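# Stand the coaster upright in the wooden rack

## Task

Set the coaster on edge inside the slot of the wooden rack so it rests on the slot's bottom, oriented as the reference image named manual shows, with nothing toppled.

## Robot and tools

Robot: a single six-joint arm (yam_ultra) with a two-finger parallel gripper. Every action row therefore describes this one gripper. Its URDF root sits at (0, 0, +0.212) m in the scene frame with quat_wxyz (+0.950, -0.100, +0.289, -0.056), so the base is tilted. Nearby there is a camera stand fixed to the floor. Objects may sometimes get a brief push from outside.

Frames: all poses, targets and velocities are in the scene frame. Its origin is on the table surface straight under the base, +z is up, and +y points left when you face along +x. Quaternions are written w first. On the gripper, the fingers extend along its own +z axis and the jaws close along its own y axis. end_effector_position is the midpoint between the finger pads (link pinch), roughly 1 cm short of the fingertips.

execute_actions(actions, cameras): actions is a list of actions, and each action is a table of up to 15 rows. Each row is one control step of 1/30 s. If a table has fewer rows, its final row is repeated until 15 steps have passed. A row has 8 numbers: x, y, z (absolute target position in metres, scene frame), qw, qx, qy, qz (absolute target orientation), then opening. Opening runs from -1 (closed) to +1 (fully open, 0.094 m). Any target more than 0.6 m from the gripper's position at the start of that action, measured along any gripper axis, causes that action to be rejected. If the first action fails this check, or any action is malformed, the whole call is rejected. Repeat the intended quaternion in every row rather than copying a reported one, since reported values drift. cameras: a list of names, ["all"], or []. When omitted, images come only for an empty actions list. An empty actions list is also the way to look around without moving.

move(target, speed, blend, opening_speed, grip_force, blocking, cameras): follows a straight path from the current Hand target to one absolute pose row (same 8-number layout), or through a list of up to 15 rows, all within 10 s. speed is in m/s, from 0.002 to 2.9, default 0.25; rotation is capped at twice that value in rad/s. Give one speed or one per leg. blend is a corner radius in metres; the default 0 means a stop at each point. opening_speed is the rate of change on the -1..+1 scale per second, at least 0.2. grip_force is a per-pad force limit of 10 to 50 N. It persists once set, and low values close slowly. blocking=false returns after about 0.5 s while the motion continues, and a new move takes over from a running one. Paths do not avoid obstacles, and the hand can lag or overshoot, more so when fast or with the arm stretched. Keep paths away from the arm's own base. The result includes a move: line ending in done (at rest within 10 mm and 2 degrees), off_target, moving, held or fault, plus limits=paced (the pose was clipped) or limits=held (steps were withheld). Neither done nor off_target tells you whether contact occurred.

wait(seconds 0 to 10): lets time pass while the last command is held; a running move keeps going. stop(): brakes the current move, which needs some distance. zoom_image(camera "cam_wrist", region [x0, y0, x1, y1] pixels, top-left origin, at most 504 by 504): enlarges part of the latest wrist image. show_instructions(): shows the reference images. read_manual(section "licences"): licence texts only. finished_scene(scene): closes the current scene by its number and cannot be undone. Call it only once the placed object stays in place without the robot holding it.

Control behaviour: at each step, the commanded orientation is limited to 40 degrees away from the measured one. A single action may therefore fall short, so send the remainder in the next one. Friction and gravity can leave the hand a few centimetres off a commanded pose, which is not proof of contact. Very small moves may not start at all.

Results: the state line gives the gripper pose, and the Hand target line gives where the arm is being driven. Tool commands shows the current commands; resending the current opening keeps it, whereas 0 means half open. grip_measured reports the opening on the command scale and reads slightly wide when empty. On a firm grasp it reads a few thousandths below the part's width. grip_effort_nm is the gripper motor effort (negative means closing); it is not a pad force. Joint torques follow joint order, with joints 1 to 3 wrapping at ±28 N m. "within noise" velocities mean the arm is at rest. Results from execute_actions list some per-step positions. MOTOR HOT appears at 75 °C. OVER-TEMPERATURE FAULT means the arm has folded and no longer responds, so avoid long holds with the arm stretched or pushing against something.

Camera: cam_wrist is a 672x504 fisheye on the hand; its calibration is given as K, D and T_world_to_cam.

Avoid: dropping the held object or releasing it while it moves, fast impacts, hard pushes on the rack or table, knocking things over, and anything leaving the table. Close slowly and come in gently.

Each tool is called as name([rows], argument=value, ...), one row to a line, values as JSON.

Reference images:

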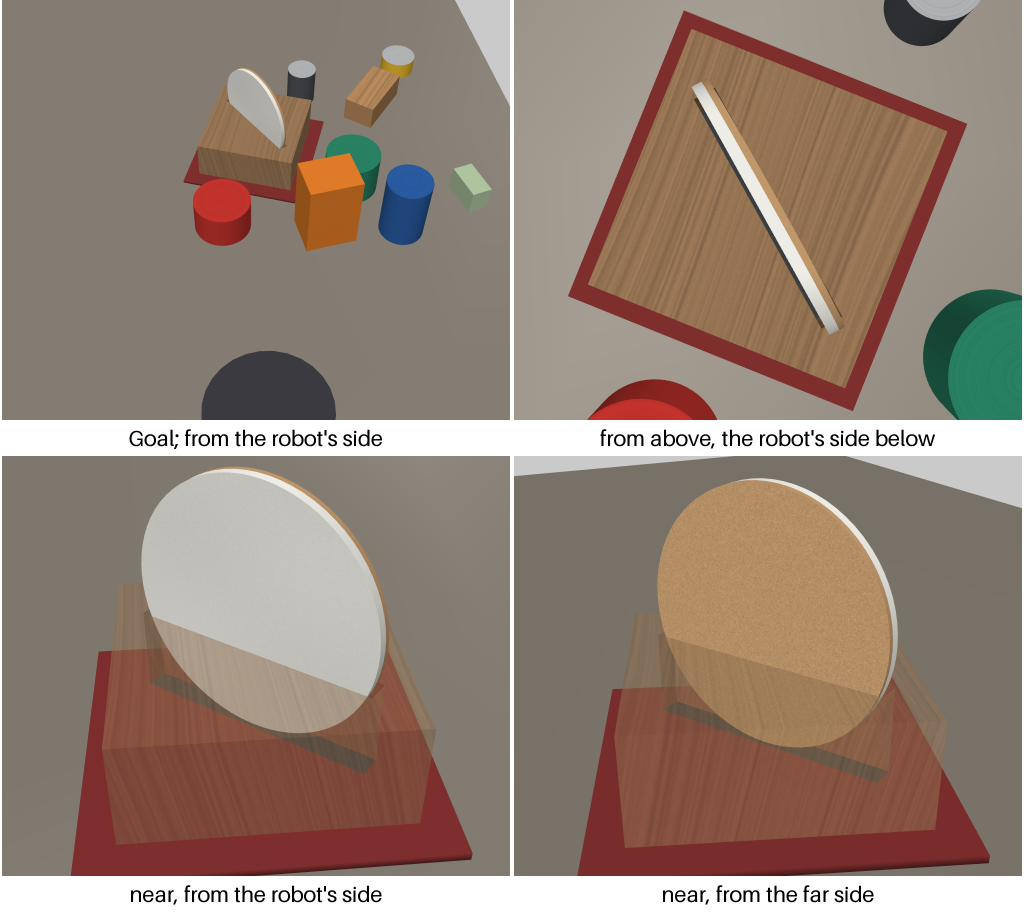

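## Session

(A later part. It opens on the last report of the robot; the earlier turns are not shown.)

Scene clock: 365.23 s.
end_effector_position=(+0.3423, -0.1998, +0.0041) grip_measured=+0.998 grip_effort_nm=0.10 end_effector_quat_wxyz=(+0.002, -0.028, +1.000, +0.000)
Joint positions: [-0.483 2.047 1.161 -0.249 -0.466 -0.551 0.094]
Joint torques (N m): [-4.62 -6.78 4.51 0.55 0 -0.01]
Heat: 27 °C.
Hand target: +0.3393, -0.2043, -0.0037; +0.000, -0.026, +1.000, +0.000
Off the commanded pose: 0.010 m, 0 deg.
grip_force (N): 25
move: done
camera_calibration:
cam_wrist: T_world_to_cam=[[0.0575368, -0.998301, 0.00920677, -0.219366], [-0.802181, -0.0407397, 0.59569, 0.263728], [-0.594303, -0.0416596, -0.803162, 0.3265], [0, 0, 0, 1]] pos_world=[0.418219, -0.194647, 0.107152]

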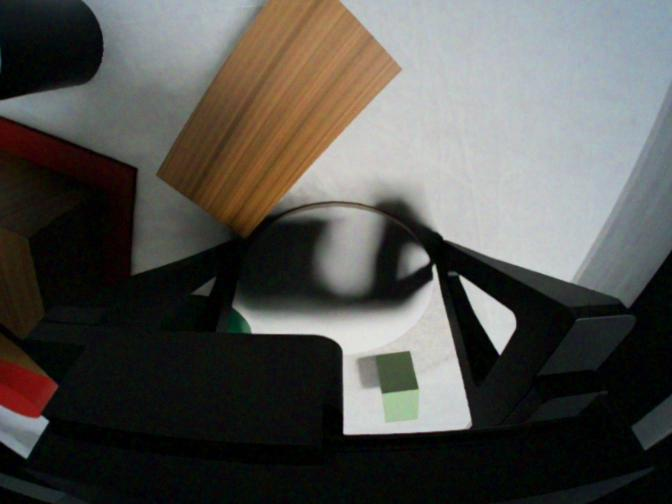

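zoom_image(camera="cam_wrist", region=[210, 210, 290, 290])

zoom_image(camera="cam_wrist", region=[390, 210, 470, 290])

Scaled by 6.300 from the camera's 672x504 image, which has a finer 960x720 frame.

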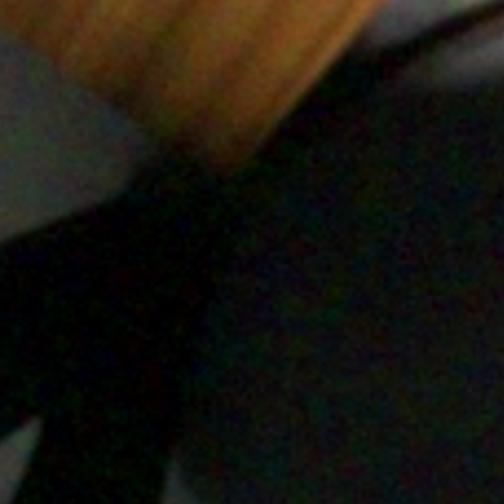

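Scaled by 6.300 from the camera's 672x504 image, which has a finer 960x720 frame.

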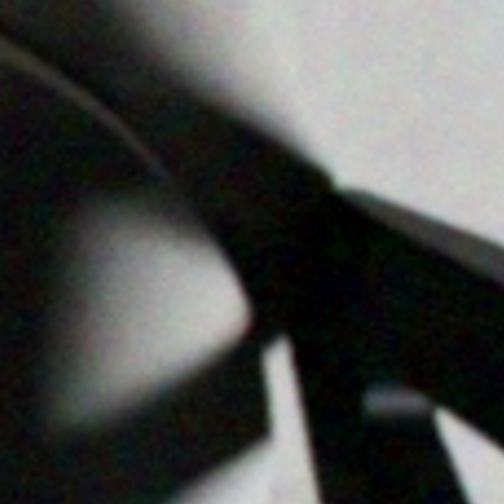

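move(target=[0.3395, -0.2035, -0.004, 0.0, -0.0262, 0.9997, 0.0, 0.80], speed=0.03, opening_speed=0.3, cameras=["cam_wrist"])

zoom_image(camera="cam_wrist", region=[200, 150, 480, 360])

Scene clock: 386.47 s.
end_effector_position=(+0.3423, -0.1991, +0.0039) grip_measured=+0.874 grip_effort_nm=-0.56 end_effector_quat_wxyz=(+0.003, -0.028, +1.000, +0.002)
Joint positions: [-0.483 2.048 1.161 -0.249 -0.47 -0.551 0.088]
Joint torques (N m): [-4.48 -6.99 4.22 0.56 0.05 0]
Heat: 27 °C.
Hand target: +0.3394, -0.2034, -0.0038; +0.000, -0.026, +1.000, +0.000
Off the commanded pose: 0.009 m, 0 deg.
grip_force (N): 25
move: done
camera_calibration:
cam_wrist: T_world_to_cam=[[0.0569701, -0.998361, 0.00536743, -0.218535], [-0.802754, -0.0426103, 0.594786, 0.263683], [-0.593583, -0.0381938, -0.803866, 0.326819], [0, 0, 0, 1]] pos_world=[0.418117, -0.194459, 0.107057]

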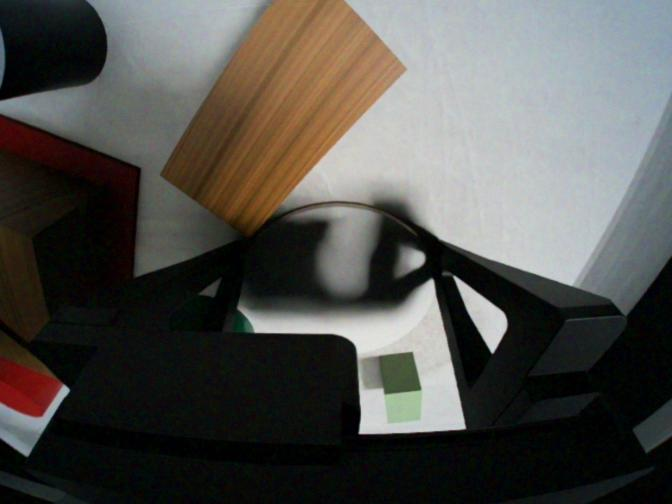

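Scaled by 1.800 from the camera's 672x504 image, which has a finer 960x720 frame.

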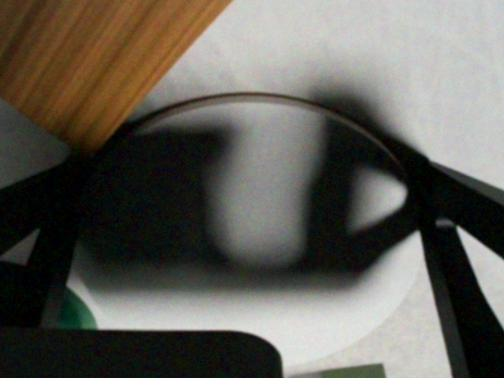

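move([
  [0.3395, -0.2035, -0.003, 0.0, -0.0262, 0.9997, 0.0, 0.72],
  [0.3395, -0.2035, 0.04, 0.0, -0.0262, 0.9997, 0.0, 0.72],
], speed=[0.03, 0.05], opening_speed=0.3, cameras=["cam_wrist"])

zoom_image(camera="cam_wrist", region=[200, 120, 480, 350])

Scene clock: 392.83 s.
end_effector_position=(+0.3391, -0.2008, +0.0300) grip_measured=+0.871 grip_effort_nm=-0.58 end_effector_quat_wxyz=(-0.006, -0.030, +1.000, +0.002)
Joint positions: [-0.518 1.979 1.161 -0.352 -0.474 -0.6 0.088]
Joint torques (N m): [-6.04 -11.36 3.03 0.27 -0.14 -0.04]
Heat: 27 °C.
Hand target: +0.3396, -0.2036, +0.0397; +0.000, -0.026, +1.000, +0.000
Off the commanded pose: 0.010 m, 1 deg.
grip_force (N): 25
move: done
camera_calibration:
cam_wrist: T_world_to_cam=[[0.0616328, -0.998087, 0.0048117, -0.221602], [-0.791673, -0.0459496, 0.609214, 0.240686], [-0.607828, -0.0413568, -0.792991, 0.349708], [0, 0, 0, 1]] pos_world=[0.416765, -0.195656, 0.131752]

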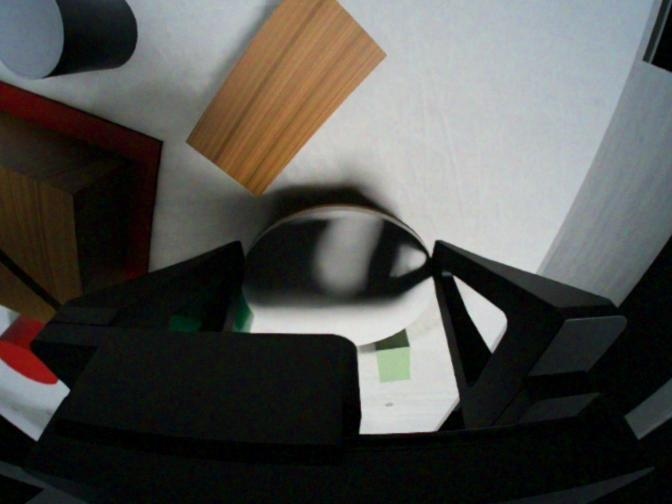

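Scaled by 1.800 from the camera's 672x504 image, which has a finer 960x720 frame.

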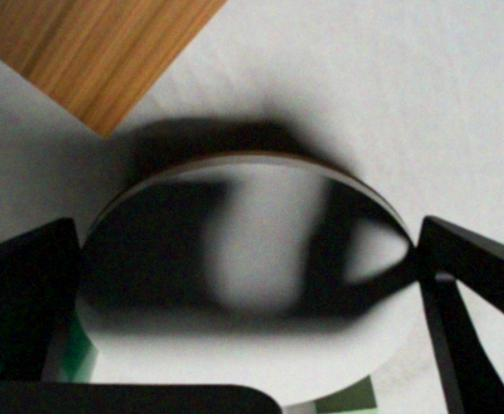

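move([
  [0.342, -0.203, 0.15, 0.0, -0.0262, 0.9997, 0.0, 0.72],
  [0.34, -0.12, 0.18, 0.2230, 0.4902, 0.8322, -0.1313, 0.72],
  [0.33, -0.03, 0.17, 0.5245, 0.4026, 0.6836, -0.3090, 0.72],
], speed=[0.15, 0.2, 0.2], blend=[0.02, 0.03, 0], cameras=["cam_wrist"])

Scene clock: 423.63 s.
end_effector_position=(+0.3297, -0.0291, +0.1669) grip_measured=+0.871 grip_effort_nm=-0.58 end_effector_quat_wxyz=(+0.517, +0.408, +0.691, -0.298)
Joint positions: [0.619 1.43 0.42 0.363 1.402 1.256 0.088]
Joint torques (N m): [0.35 -4.98 2.8 0.82 0.95 -0.06]
Heat: 27 °C.
Hand target: +0.3299, -0.0299, +0.1699; +0.524, +0.403, +0.684, -0.309
Off the commanded pose: 0.003 m, 2 deg.
grip_force (N): 25
move: done
camera_calibration:
cam_wrist: T_world_to_cam=[[-0.87586, -0.48254, -0.00497741, 0.275373], [-0.385624, 0.706075, -0.59393, 0.246527], [0.290109, -0.51828, -0.804501, 0.151713], [0, 0, 0, 1]] pos_world=[0.292241, 0.0374419, 0.269844]

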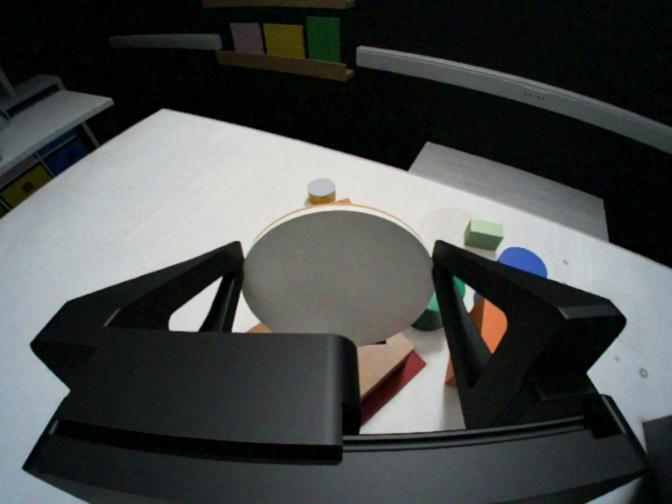

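zoom_image(camera="cam_wrist", region=[220, 180, 460, 440])

Scaled by 1.938 from the camera's 672x504 image, which has a finer 960x720 frame.

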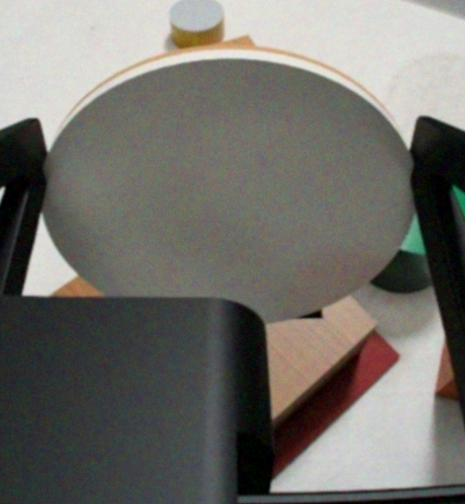

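move(target=[0.380, -0.010, 0.150, 0.5653, 0.3830, 0.6502, -0.3330, 0.72], speed=0.12, cameras=["cam_wrist"])

zoom_image(camera="cam_wrist", region=[220, 180, 460, 440])

Scene clock: 441.57 s.
end_effector_position=(+0.3317, -0.0272, +0.1626) grip_measured=+0.871 grip_effort_nm=-0.58 end_effector_quat_wxyz=(+0.514, +0.406, +0.694, -0.298)
Joint positions: [0.619 1.451 0.432 0.368 1.395 1.253 0.088]
Joint torques (N m): [0.2 -6.63 1.74 0.77 0.72 0]
Heat: 26 °C.
Hand target: +0.3308, -0.0285, +0.1655; +0.517, +0.406, +0.690, -0.302
Off the commanded pose: 0.053 m, 9 deg.
grip_force (N): 25
move: held (a check stopped the path); limits=held
pose unreachable: on one or more control steps of this call, first in action 0 (counted from 0), an arm could not follow its commanded pose, so it was not sent that pose on those steps. It may still have moved: this result reports where it is.
cause: moving toward the commanded pose would bring two parts of the arm too close to each other (its wrist (the part past joint 4) and its wrist camera, with joints 5 (wrist yaw) and 6 (wrist roll) between them, 3 mm apart when it was first held).
camera_calibration:
cam_wrist: T_world_to_cam=[[-0.874208, -0.485549, 0.00114869, 0.27644], [-0.393126, 0.706413, -0.588586, 0.24504], [0.284976, -0.514998, -0.808434, 0.15109], [0, 0, 0, 1]] pos_world=[0.294941, 0.0389374, 0.266055]

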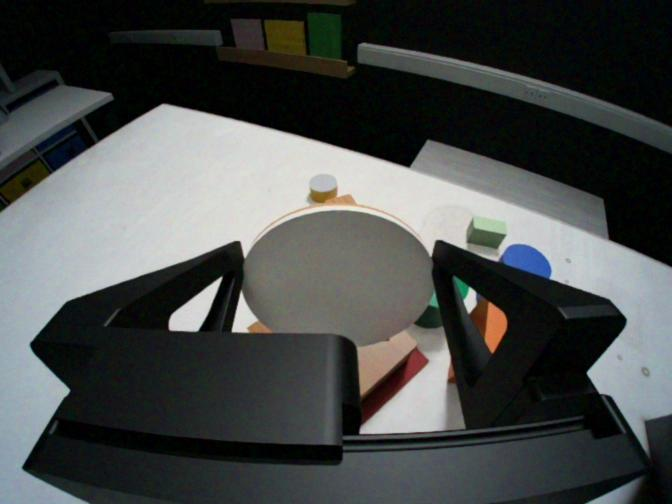

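Scaled by 1.938 from the camera's 672x504 image, which has a finer 960x720 frame.

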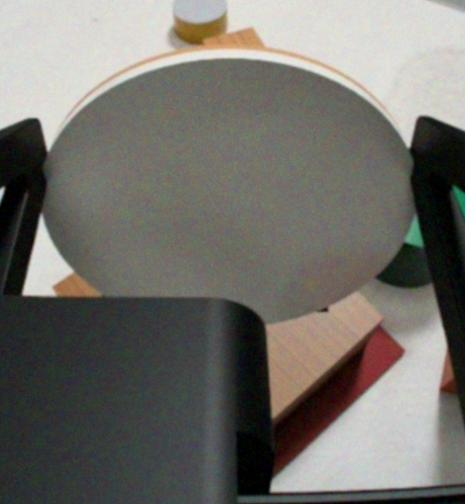

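move(target=[0.378, -0.012, 0.150, 0.4942, 0.4157, 0.7058, -0.2911, 0.72], speed=0.12, cameras=["cam_wrist"])

zoom_image(camera="cam_wrist", region=[220, 180, 460, 440])

Scene clock: 450.43 s.
end_effector_position=(+0.3772, -0.0094, +0.1506) grip_measured=+0.871 grip_effort_nm=-0.58 end_effector_quat_wxyz=(+0.494, +0.418, +0.710, -0.280)
Joint positions: [0.588 1.515 0.625 0.257 1.306 1.241 0.088]
Joint torques (N m): [-0.36 -6.13 4.46 0.68 0.69 0.04]
Heat: 26 °C.
Hand target: +0.3780, -0.0119, +0.1500; +0.495, +0.415, +0.706, -0.290
Off the commanded pose: 0.003 m, 1 deg.
grip_force (N): 25
move: done
camera_calibration:
cam_wrist: T_world_to_cam=[[-0.872539, -0.488421, -0.0109524, 0.326041], [-0.407613, 0.740173, -0.534786, 0.240986], [0.269307, -0.462157, -0.844917, 0.14948], [0, 0, 0, 1]] pos_world=[0.342457, 0.0499577, 0.258745]

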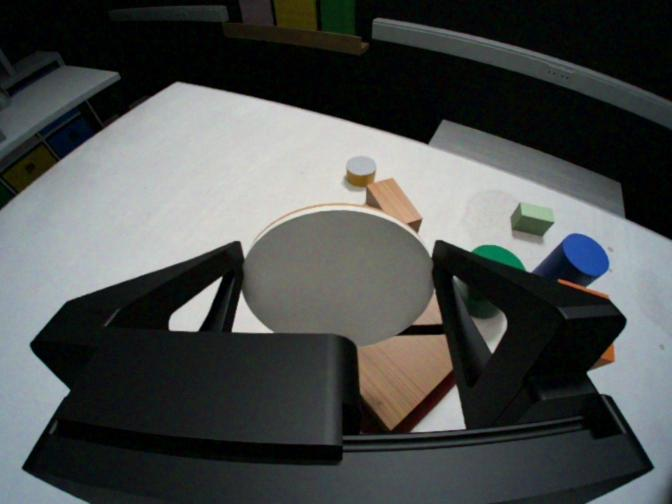

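Scaled by 1.938 from the camera's 672x504 image, which has a finer 960x720 frame.

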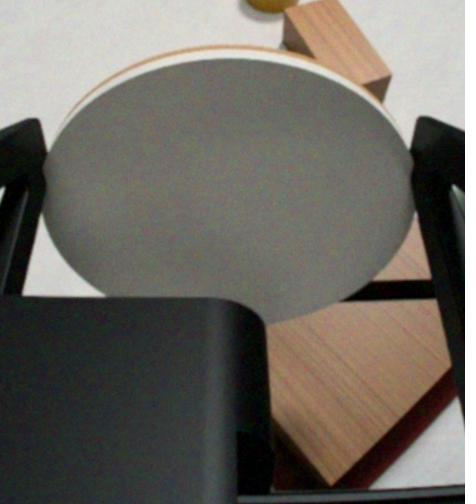

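move([
  [0.357, -0.027, 0.145, 0.5172, 0.4083, 0.6863, -0.3077, 0.72],
  [0.3425, -0.0385, 0.130, 0.5172, 0.4083, 0.6863, -0.3077, 0.72],
], speed=0.08, blend=[0.01, 0], cameras=["cam_wrist"])

zoom_image(camera="cam_wrist", region=[220, 180, 460, 440])

Scene clock: 474.63 s.
end_effector_position=(+0.3477, -0.0332, +0.1300) grip_measured=+0.871 grip_effort_nm=-0.58 end_effector_quat_wxyz=(+0.516, +0.415, +0.690, -0.292)
Joint positions: [0.553 1.66 0.466 0.706 1.338 1.11 0.088]
Joint torques (N m): [-0.44 -5.75 0.35 0.99 0.75 -0.06]
Heat: 26 °C.
Hand target: +0.3425, -0.0384, +0.1301; +0.516, +0.409, +0.686, -0.308
Off the commanded pose: 0.007 m, 2 deg.
grip_force (N): 25
move: done
camera_calibration:
cam_wrist: T_world_to_cam=[[-0.878058, -0.478076, -0.0213755, 0.292053], [-0.376145, 0.717083, -0.586777, 0.230603], [0.295852, -0.507184, -0.809467, 0.113693], [0, 0, 0, 1]] pos_world=[0.309544, 0.0319255, 0.233586]

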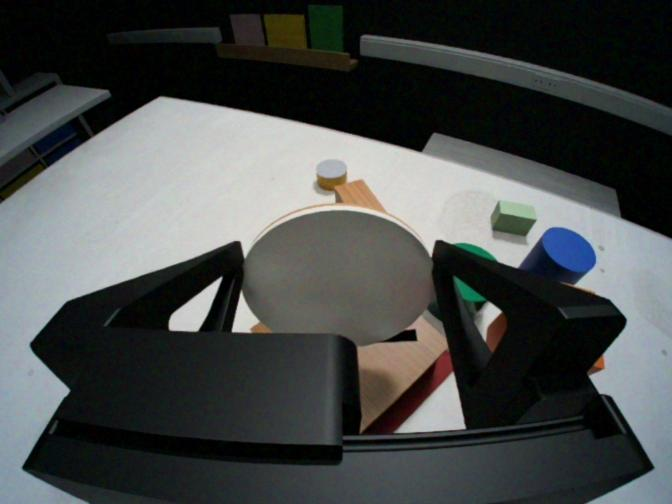

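Scaled by 1.938 from the camera's 672x504 image, which has a finer 960x720 frame.

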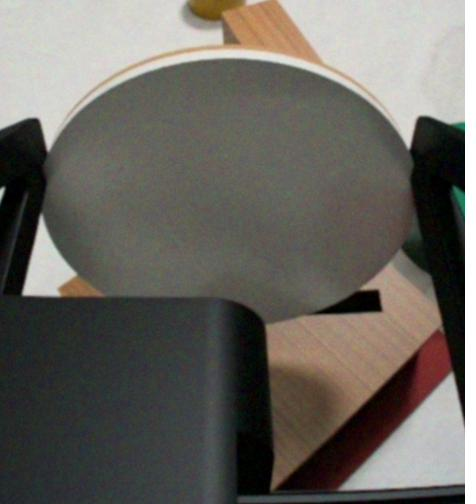

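move(target=[0.339, -0.0425, 0.121, 0.5172, 0.4083, 0.6863, -0.3077, 0.72], speed=0.05, cameras=["cam_wrist"])

zoom_image(camera="cam_wrist", region=[320, 280, 460, 400])

Scene clock: 485.60 s.
end_effector_position=(+0.3443, -0.0377, +0.1223) grip_measured=+0.871 grip_effort_nm=-0.58 end_effector_quat_wxyz=(+0.519, +0.415, +0.687, -0.294)
Joint positions: [0.54 1.721 0.453 0.814 1.335 1.077 0.088]
Joint torques (N m): [-0.47 -5.74 -0.16 1.02 0.65 -0.07]
Heat: 26 °C.
Hand target: +0.3390, -0.0424, +0.1211; +0.517, +0.409, +0.686, -0.308
Off the commanded pose: 0.007 m, 2 deg.
grip_force (N): 25
move: done
camera_calibration:
cam_wrist: T_world_to_cam=[[-0.879052, -0.476219, -0.0219872, 0.287165], [-0.37175, 0.713627, -0.593749, 0.227261], [0.298445, -0.513762, -0.80435, 0.104448], [0, 0, 0, 1]] pos_world=[0.305745, 0.0282349, 0.225263]

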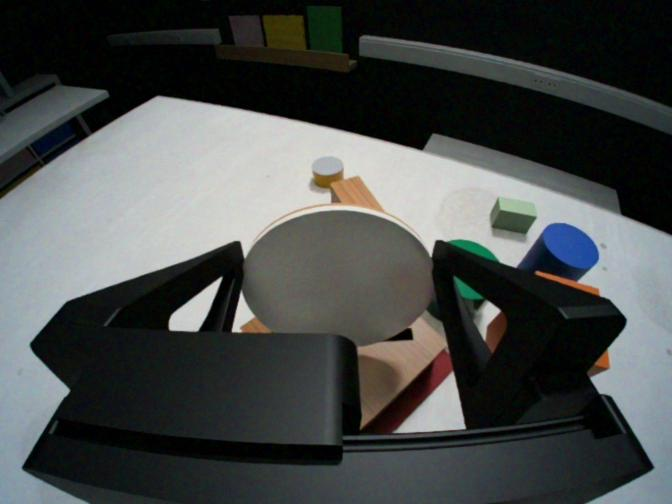

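Scaled by 3.600 from the camera's 672x504 image, which has a finer 960x720 frame.

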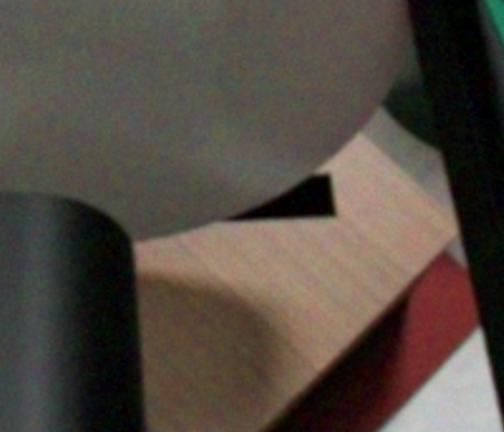

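move(target=[0.3388, -0.0455, 0.1185, 0.5172, 0.4083, 0.6863, -0.3077, 0.72], speed=0.04, cameras=["cam_wrist"])

zoom_image(camera="cam_wrist", region=[320, 280, 460, 400])

Scene clock: 496.67 s.
end_effector_position=(+0.3437, -0.0408, +0.1197) grip_measured=+0.871 grip_effort_nm=-0.58 end_effector_quat_wxyz=(+0.519, +0.414, +0.687, -0.295)
Joint positions: [0.529 1.741 0.446 0.861 1.325 1.054 0.088]
Joint torques (N m): [-0.53 -5.81 -0.21 1.05 0.63 -0.04]
Heat: 25 °C.
Hand target: +0.3388, -0.0454, +0.1186; +0.517, +0.409, +0.686, -0.308
Off the commanded pose: 0.007 m, 2 deg.
grip_force (N): 25
move: done
camera_calibration:
cam_wrist: T_world_to_cam=[[-0.878722, -0.476914, -0.0200381, 0.284808], [-0.373279, 0.712725, -0.593874, 0.228165], [0.297508, -0.51437, -0.804308, 0.101145], [0, 0, 0, 1]] pos_world=[0.305345, 0.0252359, 0.22256]

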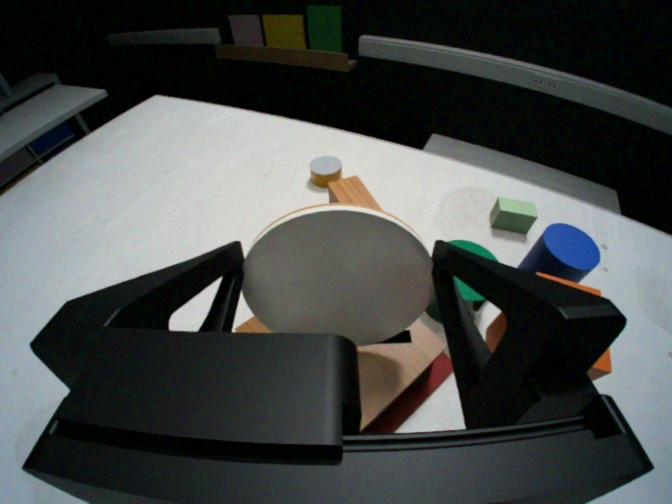

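Scaled by 3.600 from the camera's 672x504 image, which has a finer 960x720 frame.

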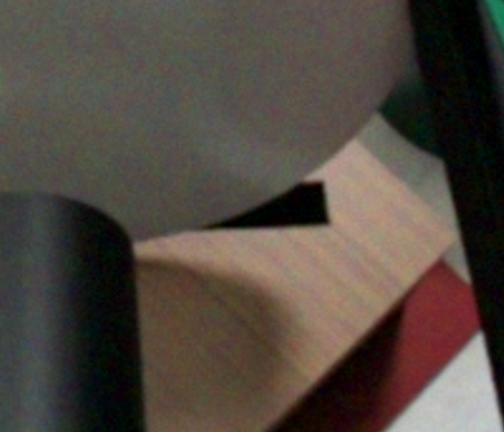

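move(target=[0.3388, -0.0455, 0.1140, 0.5172, 0.4083, 0.6863, -0.3077, 0.72], speed=0.03, cameras=["cam_wrist"])

zoom_image(camera="cam_wrist", region=[320, 280, 460, 400])

Scene clock: 513.70 s.
end_effector_position=(+0.3416, -0.0411, +0.1148) grip_measured=+0.871 grip_effort_nm=-0.58 end_effector_quat_wxyz=(+0.517, +0.412, +0.689, -0.296)
Joint positions: [0.529 1.769 0.446 0.885 1.323 1.051 0.088]
Joint torques (N m): [-0.65 -5.75 0.17 1.09 0.62 -0.05]
Heat: 25 °C.
Hand target: +0.3387, -0.0454, +0.1140; +0.517, +0.409, +0.686, -0.308
Off the commanded pose: 0.005 m, 1 deg.
grip_force (N): 25
move: done
camera_calibration:
cam_wrist: T_world_to_cam=[[-0.877903, -0.478646, -0.013586, 0.281556], [-0.37848, 0.711005, -0.592642, 0.226343], [0.293326, -0.51514, -0.805351, 0.0992015], [0, 0, 0, 1]] pos_world=[0.303746, 0.0249371, 0.217858]

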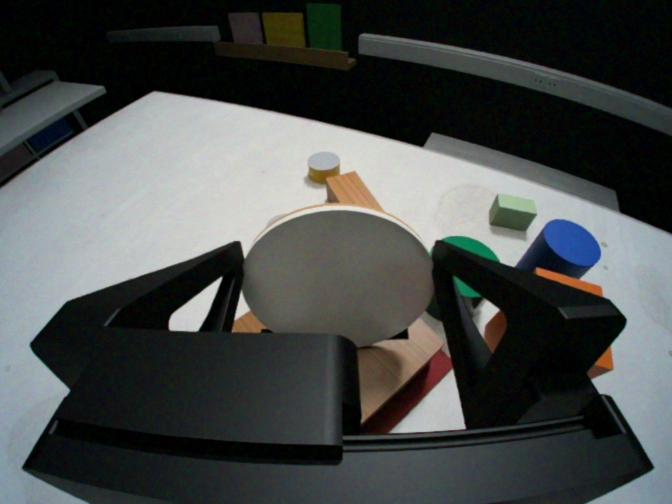

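Scaled by 3.600 from the camera's 672x504 image, which has a finer 960x720 frame.

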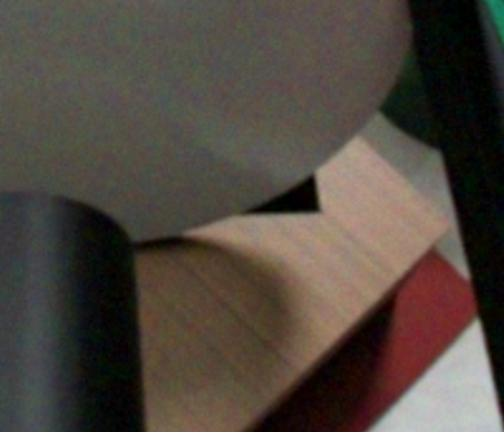

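move(target=[0.3408, -0.0495, 0.1145, 0.5172, 0.4083, 0.6863, -0.3077, 0.72], speed=0.03, cameras=["cam_wrist"])

zoom_image(camera="cam_wrist", region=[320, 280, 460, 400])

Scene clock: 519.33 s.
end_effector_position=(+0.3455, -0.0449, +0.1162) grip_measured=+0.871 grip_effort_nm=-0.58 end_effector_quat_wxyz=(+0.519, +0.414, +0.687, -0.295)
Joint positions: [0.51 1.769 0.446 0.921 1.309 1.021 0.088]
Joint torques (N m): [-0.62 -5.68 -0.2 1.1 0.63 -0.02]
Heat: 25 °C.
Hand target: +0.3408, -0.0494, +0.1146; +0.517, +0.409, +0.686, -0.308
Off the commanded pose: 0.007 m, 2 deg.
grip_force (N): 25
move: done
camera_calibration:
cam_wrist: T_world_to_cam=[[-0.878601, -0.477128, -0.0202284, 0.284282], [-0.373074, 0.712201, -0.59463, 0.229695], [0.298122, -0.514896, -0.803745, 0.0953332], [0, 0, 0, 1]] pos_world=[0.307043, 0.0211366, 0.218958]

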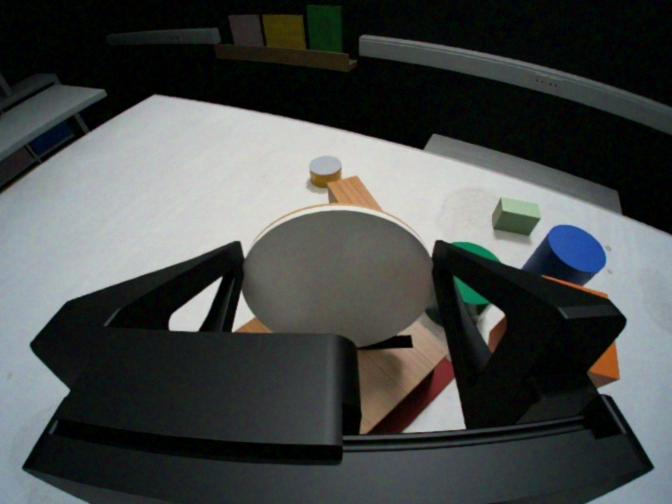

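Scaled by 3.600 from the camera's 672x504 image, which has a finer 960x720 frame.

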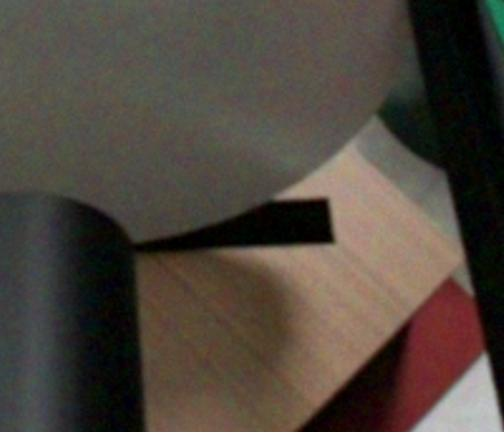

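move(target=[0.3422, -0.0505, 0.1085, 0.5172, 0.4083, 0.6863, -0.3077, 0.72], speed=0.03, cameras=["cam_wrist"])

zoom_image(camera="cam_wrist", region=[320, 280, 460, 400])

Scene clock: 525.73 s.
end_effector_position=(+0.3439, -0.0477, +0.1097) grip_measured=+0.871 grip_effort_nm=-0.58 end_effector_quat_wxyz=(+0.517, +0.411, +0.689, -0.299)
Joint positions: [0.501 1.808 0.45 0.957 1.302 1.009 0.088]
Joint torques (N m): [-0.47 -5.87 0.29 1.15 0.62 -0.05]
Heat: 25 °C.
Hand target: +0.3422, -0.0505, +0.1086; +0.517, +0.409, +0.686, -0.308
Off the commanded pose: 0.004 m, 1 deg.
grip_force (N): 25
move: done
camera_calibration:
cam_wrist: T_world_to_cam=[[-0.879101, -0.476534, -0.00985172, 0.280526], [-0.377941, 0.709515, -0.594767, 0.228798], [0.290417, -0.519137, -0.803838, 0.0916867], [0, 0, 0, 1]] pos_world=[0.306456, 0.0189427, 0.212546]

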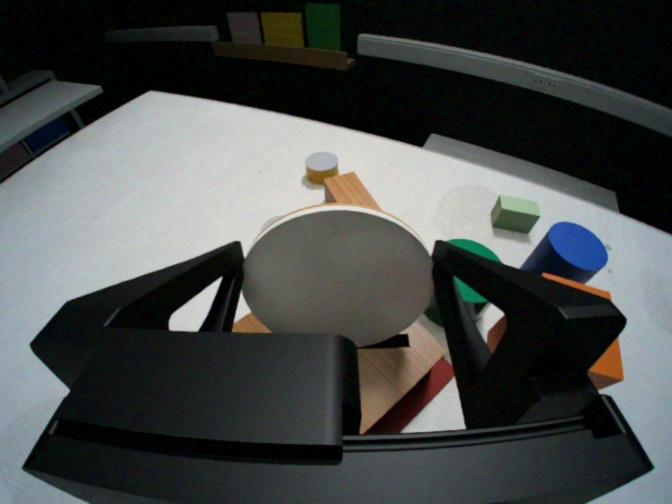

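Scaled by 3.600 from the camera's 672x504 image, which has a finer 960x720 frame.

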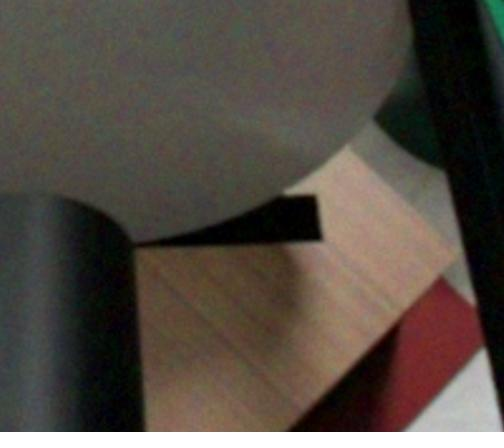

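move(target=[0.3460, -0.0508, 0.1050, 0.5172, 0.4083, 0.6863, -0.3077, 0.72], speed=0.03, cameras=["cam_wrist"])

zoom_image(camera="cam_wrist", region=[320, 280, 460, 400])

zoom_image(camera="cam_wrist", region=[220, 180, 460, 360])

Scene clock: 558.40 s.
end_effector_position=(+0.3476, -0.0472, +0.1062) grip_measured=+0.871 grip_effort_nm=-0.58 end_effector_quat_wxyz=(+0.517, +0.410, +0.689, -0.298)
Joint positions: [0.497 1.826 0.467 0.968 1.296 0.998 0.088]
Joint torques (N m): [-0.68 -5.98 0.32 1.14 0.58 -0.07]
Heat: 25 °C.
Hand target: +0.3459, -0.0508, +0.1051; +0.517, +0.409, +0.686, -0.308
Off the commanded pose: 0.004 m, 1 deg.
grip_force (N): 25
move: done
camera_calibration:
cam_wrist: T_world_to_cam=[[-0.878192, -0.478232, -0.00850252, 0.2834], [-0.380233, 0.708796, -0.594165, 0.228429], [0.290175, -0.518558, -0.804299, 0.0881677], [0, 0, 0, 1]] pos_world=[0.310152, 0.019342, 0.209047]

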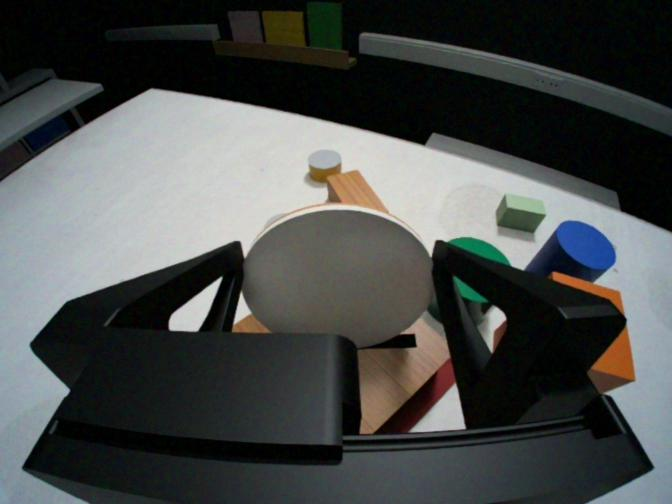

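Scaled by 3.600 from the camera's 672x504 image, which has a finer 960x720 frame.

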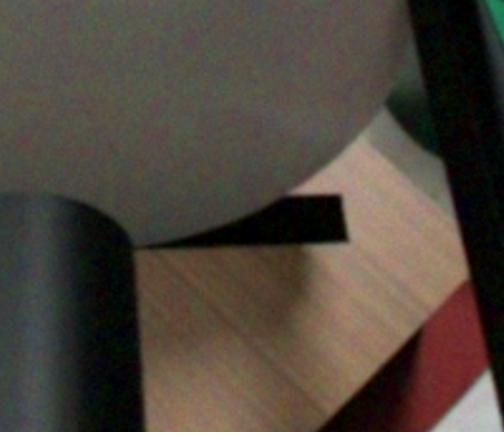

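Scaled by 2.100 from the camera's 672x504 image, which has a finer 960x720 frame.

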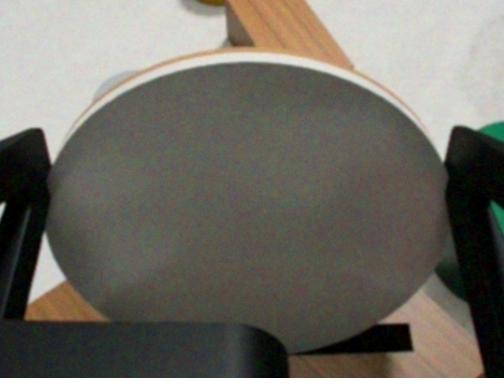

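zoom_image(camera="cam_wrist", region=[345, 320, 425, 370])

zoom_image(camera="cam_wrist", region=[290, 195, 390, 225])

Scaled by 6.300 from the camera's 672x504 image, which has a finer 960x720 frame.

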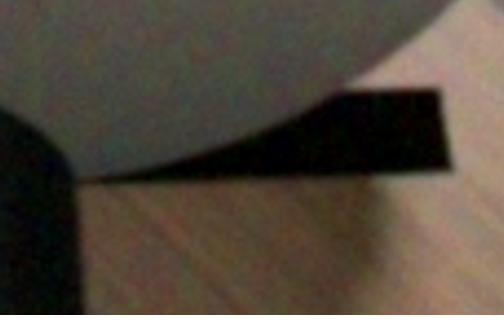

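Scaled by 5.040 from the camera's 672x504 image, which has a finer 960x720 frame.

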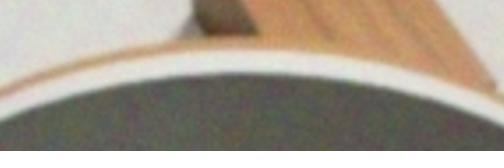

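move(target=[0.3473, -0.0535, 0.1050, 0.5172, 0.4083, 0.6863, -0.3077, 0.72], speed=0.03, cameras=["cam_wrist"])

zoom_image(camera="cam_wrist", region=[345, 320, 425, 370])

zoom_image(camera="cam_wrist", region=[290, 195, 390, 225])

Scene clock: 571.37 s.
end_effector_position=(+0.3497, -0.0492, +0.1063) grip_measured=+0.871 grip_effort_nm=-0.58 end_effector_quat_wxyz=(+0.517, +0.410, +0.690, -0.297)
Joint positions: [0.486 1.826 0.467 0.984 1.284 0.982 0.088]
Joint torques (N m): [-0.79 -5.79 0.18 1.2 0.61 -0.09]
Heat: 25 °C.
Hand target: +0.3472, -0.0535, +0.1051; +0.517, +0.409, +0.686, -0.308
Off the commanded pose: 0.005 m, 1 deg.
grip_force (N): 25
move: done
camera_calibration:
cam_wrist: T_world_to_cam=[[-0.877453, -0.47957, -0.00946201, 0.284047], [-0.381258, 0.709273, -0.592937, 0.231056], [0.291066, -0.516667, -0.805193, 0.0865171], [0, 0, 0, 1]] pos_world=[0.312147, 0.0170394, 0.209352]

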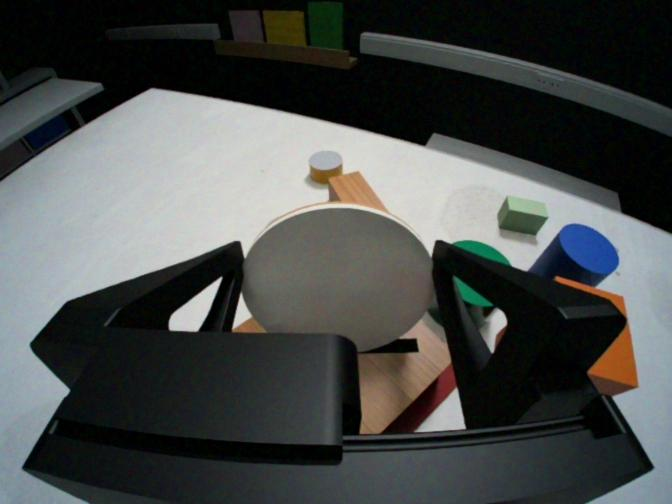

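Scaled by 6.300 from the camera's 672x504 image, which has a finer 960x720 frame.

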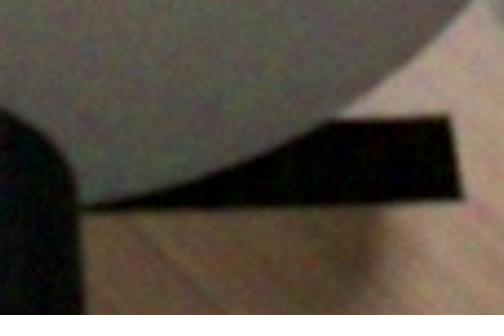

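Scaled by 5.040 from the camera's 672x504 image, which has a finer 960x720 frame.

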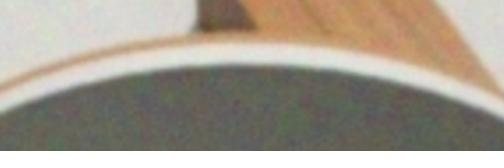

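move(target=[0.3430, -0.0450, 0.0995, 0.5172, 0.4083, 0.6863, -0.3077, 0.72], speed=0.03, cameras=["cam_wrist"])

zoom_image(camera="cam_wrist", region=[345, 320, 425, 370])

zoom_image(camera="cam_wrist", region=[290, 195, 390, 225])

Scene clock: 581.00 s.
end_effector_position=(+0.3477, -0.0435, +0.1006) grip_measured=+0.871 grip_effort_nm=-0.58 end_effector_quat_wxyz=(+0.518, +0.413, +0.689, -0.293)
Joint positions: [0.507 1.855 0.478 0.982 1.3 1.012 0.088]
Joint torques (N m): [0.5 -6 0.27 0.93 0.81 0.08]
Heat: 25 °C.
Hand target: +0.3431, -0.0450, +0.0996; +0.518, +0.408, +0.686, -0.307
Off the commanded pose: 0.005 m, 2 deg.
grip_force (N): 25
move: done
camera_calibration:
cam_wrist: T_world_to_cam=[[-0.876701, -0.480643, -0.0194529, 0.285659], [-0.377578, 0.712639, -0.591253, 0.221539], [0.298044, -0.511007, -0.806252, 0.0833814], [0, 0, 0, 1]] pos_world=[0.309234, 0.0220313, 0.203769]

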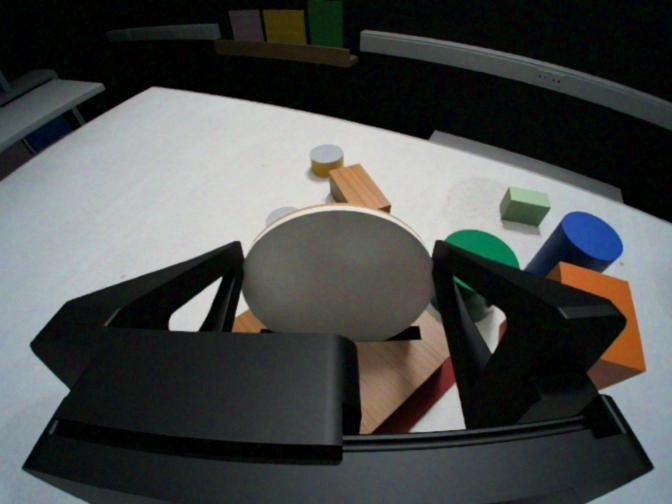

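Scaled by 6.300 from the camera's 672x504 image, which has a finer 960x720 frame.

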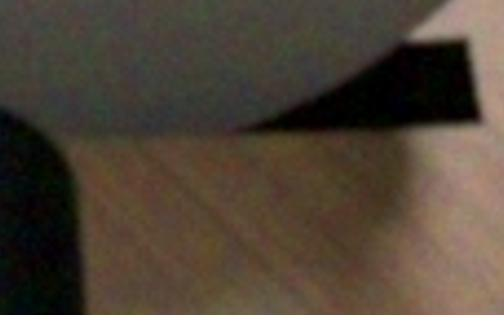

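Scaled by 5.040 from the camera's 672x504 image, which has a finer 960x720 frame.

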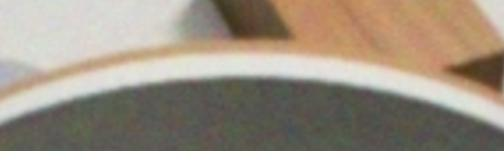

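move(target=[0.3380, -0.0408, 0.0915, 0.5172, 0.4083, 0.6863, -0.3077, 0.72], speed=0.03, cameras=["cam_wrist"])

zoom_image(camera="cam_wrist", region=[220, 190, 460, 370])

Scene clock: 589.87 s.
end_effector_position=(+0.3426, -0.0404, +0.0940) grip_measured=+0.871 grip_effort_nm=-0.58 end_effector_quat_wxyz=(+0.520, +0.414, +0.686, -0.296)
Joint positions: [0.525 1.895 0.49 0.979 1.326 1.046 0.088]
Joint torques (N m): [0.72 -6 -0.05 0.9 0.73 0.09]
Heat: 25 °C.
Hand target: +0.3380, -0.0409, +0.0916; +0.518, +0.408, +0.686, -0.307
Off the commanded pose: 0.005 m, 2 deg.
grip_force (N): 25
move: done
camera_calibration:
cam_wrist: T_world_to_cam=[[-0.879785, -0.474949, -0.0200556, 0.283896], [-0.370478, 0.711479, -0.597112, 0.211515], [0.297867, -0.5179, -0.801907, 0.0805047], [0, 0, 0, 1]] pos_world=[0.304149, 0.0260408, 0.196549]

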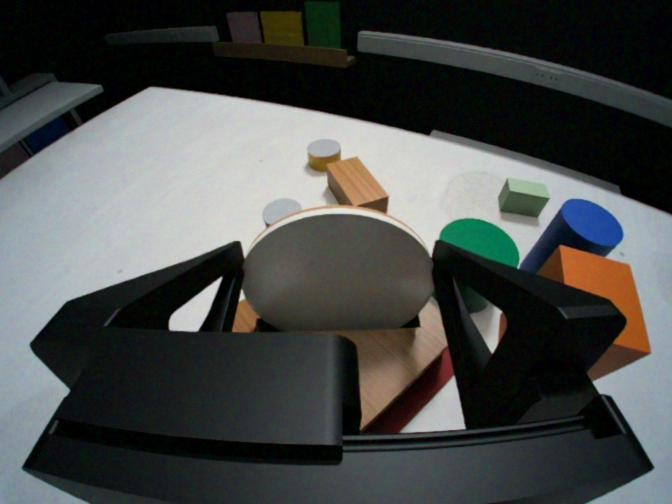

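Scaled by 2.100 from the camera's 672x504 image, which has a finer 960x720 frame.

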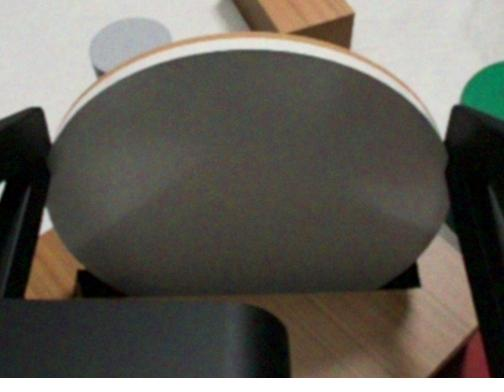

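move(target=[0.3360, -0.0366, 0.0815, 0.5172, 0.4083, 0.6863, -0.3077, 0.72], speed=0.03, cameras=["cam_wrist"])

zoom_image(camera="cam_wrist", region=[220, 190, 460, 370])

Scene clock: 595.93 s.
end_effector_position=(+0.3410, -0.0361, +0.0834) grip_measured=+0.870 grip_effort_nm=-0.58 end_effector_quat_wxyz=(+0.519, +0.415, +0.686, -0.295)
Joint positions: [0.538 1.945 0.516 0.976 1.335 1.075 0.088]
Joint torques (N m): [0.84 -6.19 -0.24 0.86 0.77 0.07]
Heat: 25 °C.
Hand target: +0.3361, -0.0366, +0.0817; +0.518, +0.408, +0.686, -0.307
Off the commanded pose: 0.005 m, 2 deg.
grip_force (N): 25
move: done
camera_calibration:
cam_wrist: T_world_to_cam=[[-0.879643, -0.475133, -0.0218444, 0.284474], [-0.370586, 0.713431, -0.594712, 0.201462], [0.298152, -0.515039, -0.803642, 0.0749506], [0, 0, 0, 1]] pos_world=[0.302548, 0.0300367, 0.186259]

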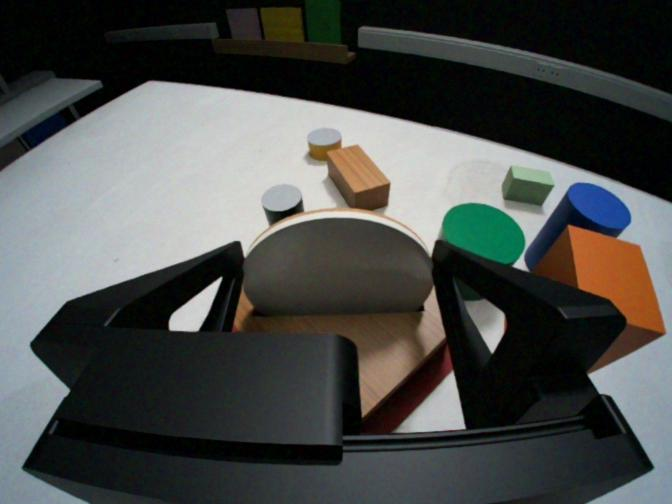

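Scaled by 2.100 from the camera's 672x504 image, which has a finer 960x720 frame.

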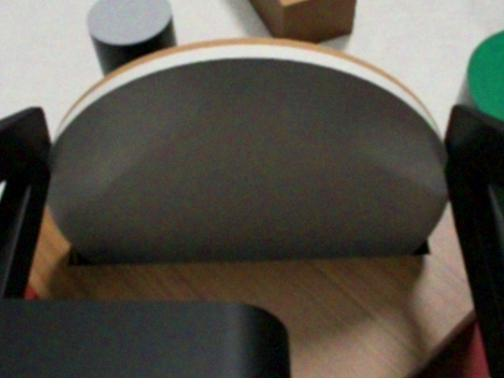

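move(target=[0.3358, -0.0362, 0.0780, 0.5172, 0.4083, 0.6863, -0.3077, 0.72], speed=0.02, cameras=["cam_wrist"])

zoom_image(camera="cam_wrist", region=[220, 190, 460, 370])

Scene clock: 600.33 s.
end_effector_position=(+0.3403, -0.0365, +0.0812) grip_measured=+0.870 grip_effort_nm=-0.58 end_effector_quat_wxyz=(+0.520, +0.414, +0.685, -0.299)
Joint positions: [0.538 1.96 0.525 0.976 1.342 1.078 0.088]
Joint torques (N m): [0.9 -6 -0.29 0.87 0.7 0.09]
Heat: 25 °C.
Hand target: +0.3359, -0.0362, +0.0781; +0.517, +0.408, +0.687, -0.307
Off the commanded pose: 0.006 m, 1 deg.
grip_force (N): 25
move: done
camera_calibration:
cam_wrist: T_world_to_cam=[[-0.881447, -0.471977, -0.0169929, 0.283916], [-0.368911, 0.710539, -0.599198, 0.19985], [0.294882, -0.521893, -0.80042, 0.0736667], [0, 0, 0, 1]] pos_world=[0.302261, 0.0304462, 0.183539]

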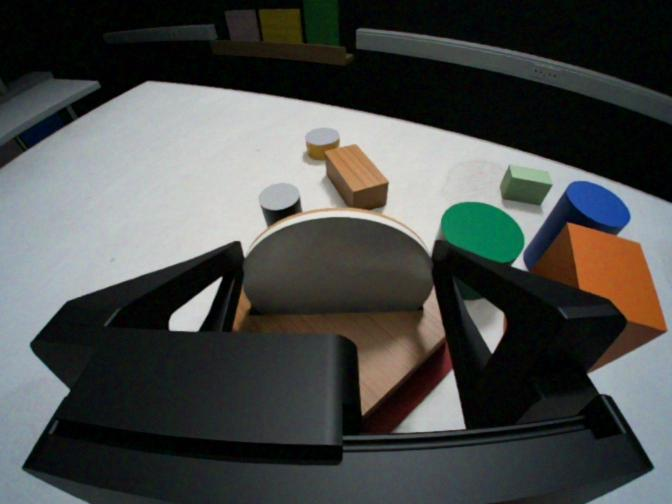

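Scaled by 2.100 from the camera's 672x504 image, which has a finer 960x720 frame.

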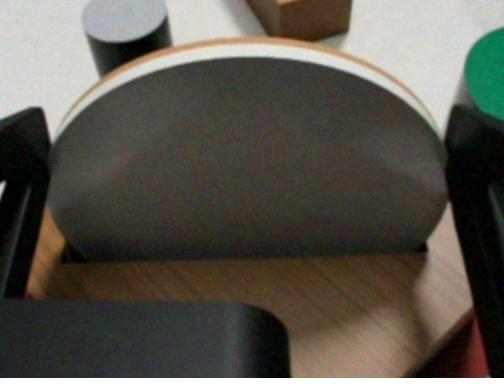

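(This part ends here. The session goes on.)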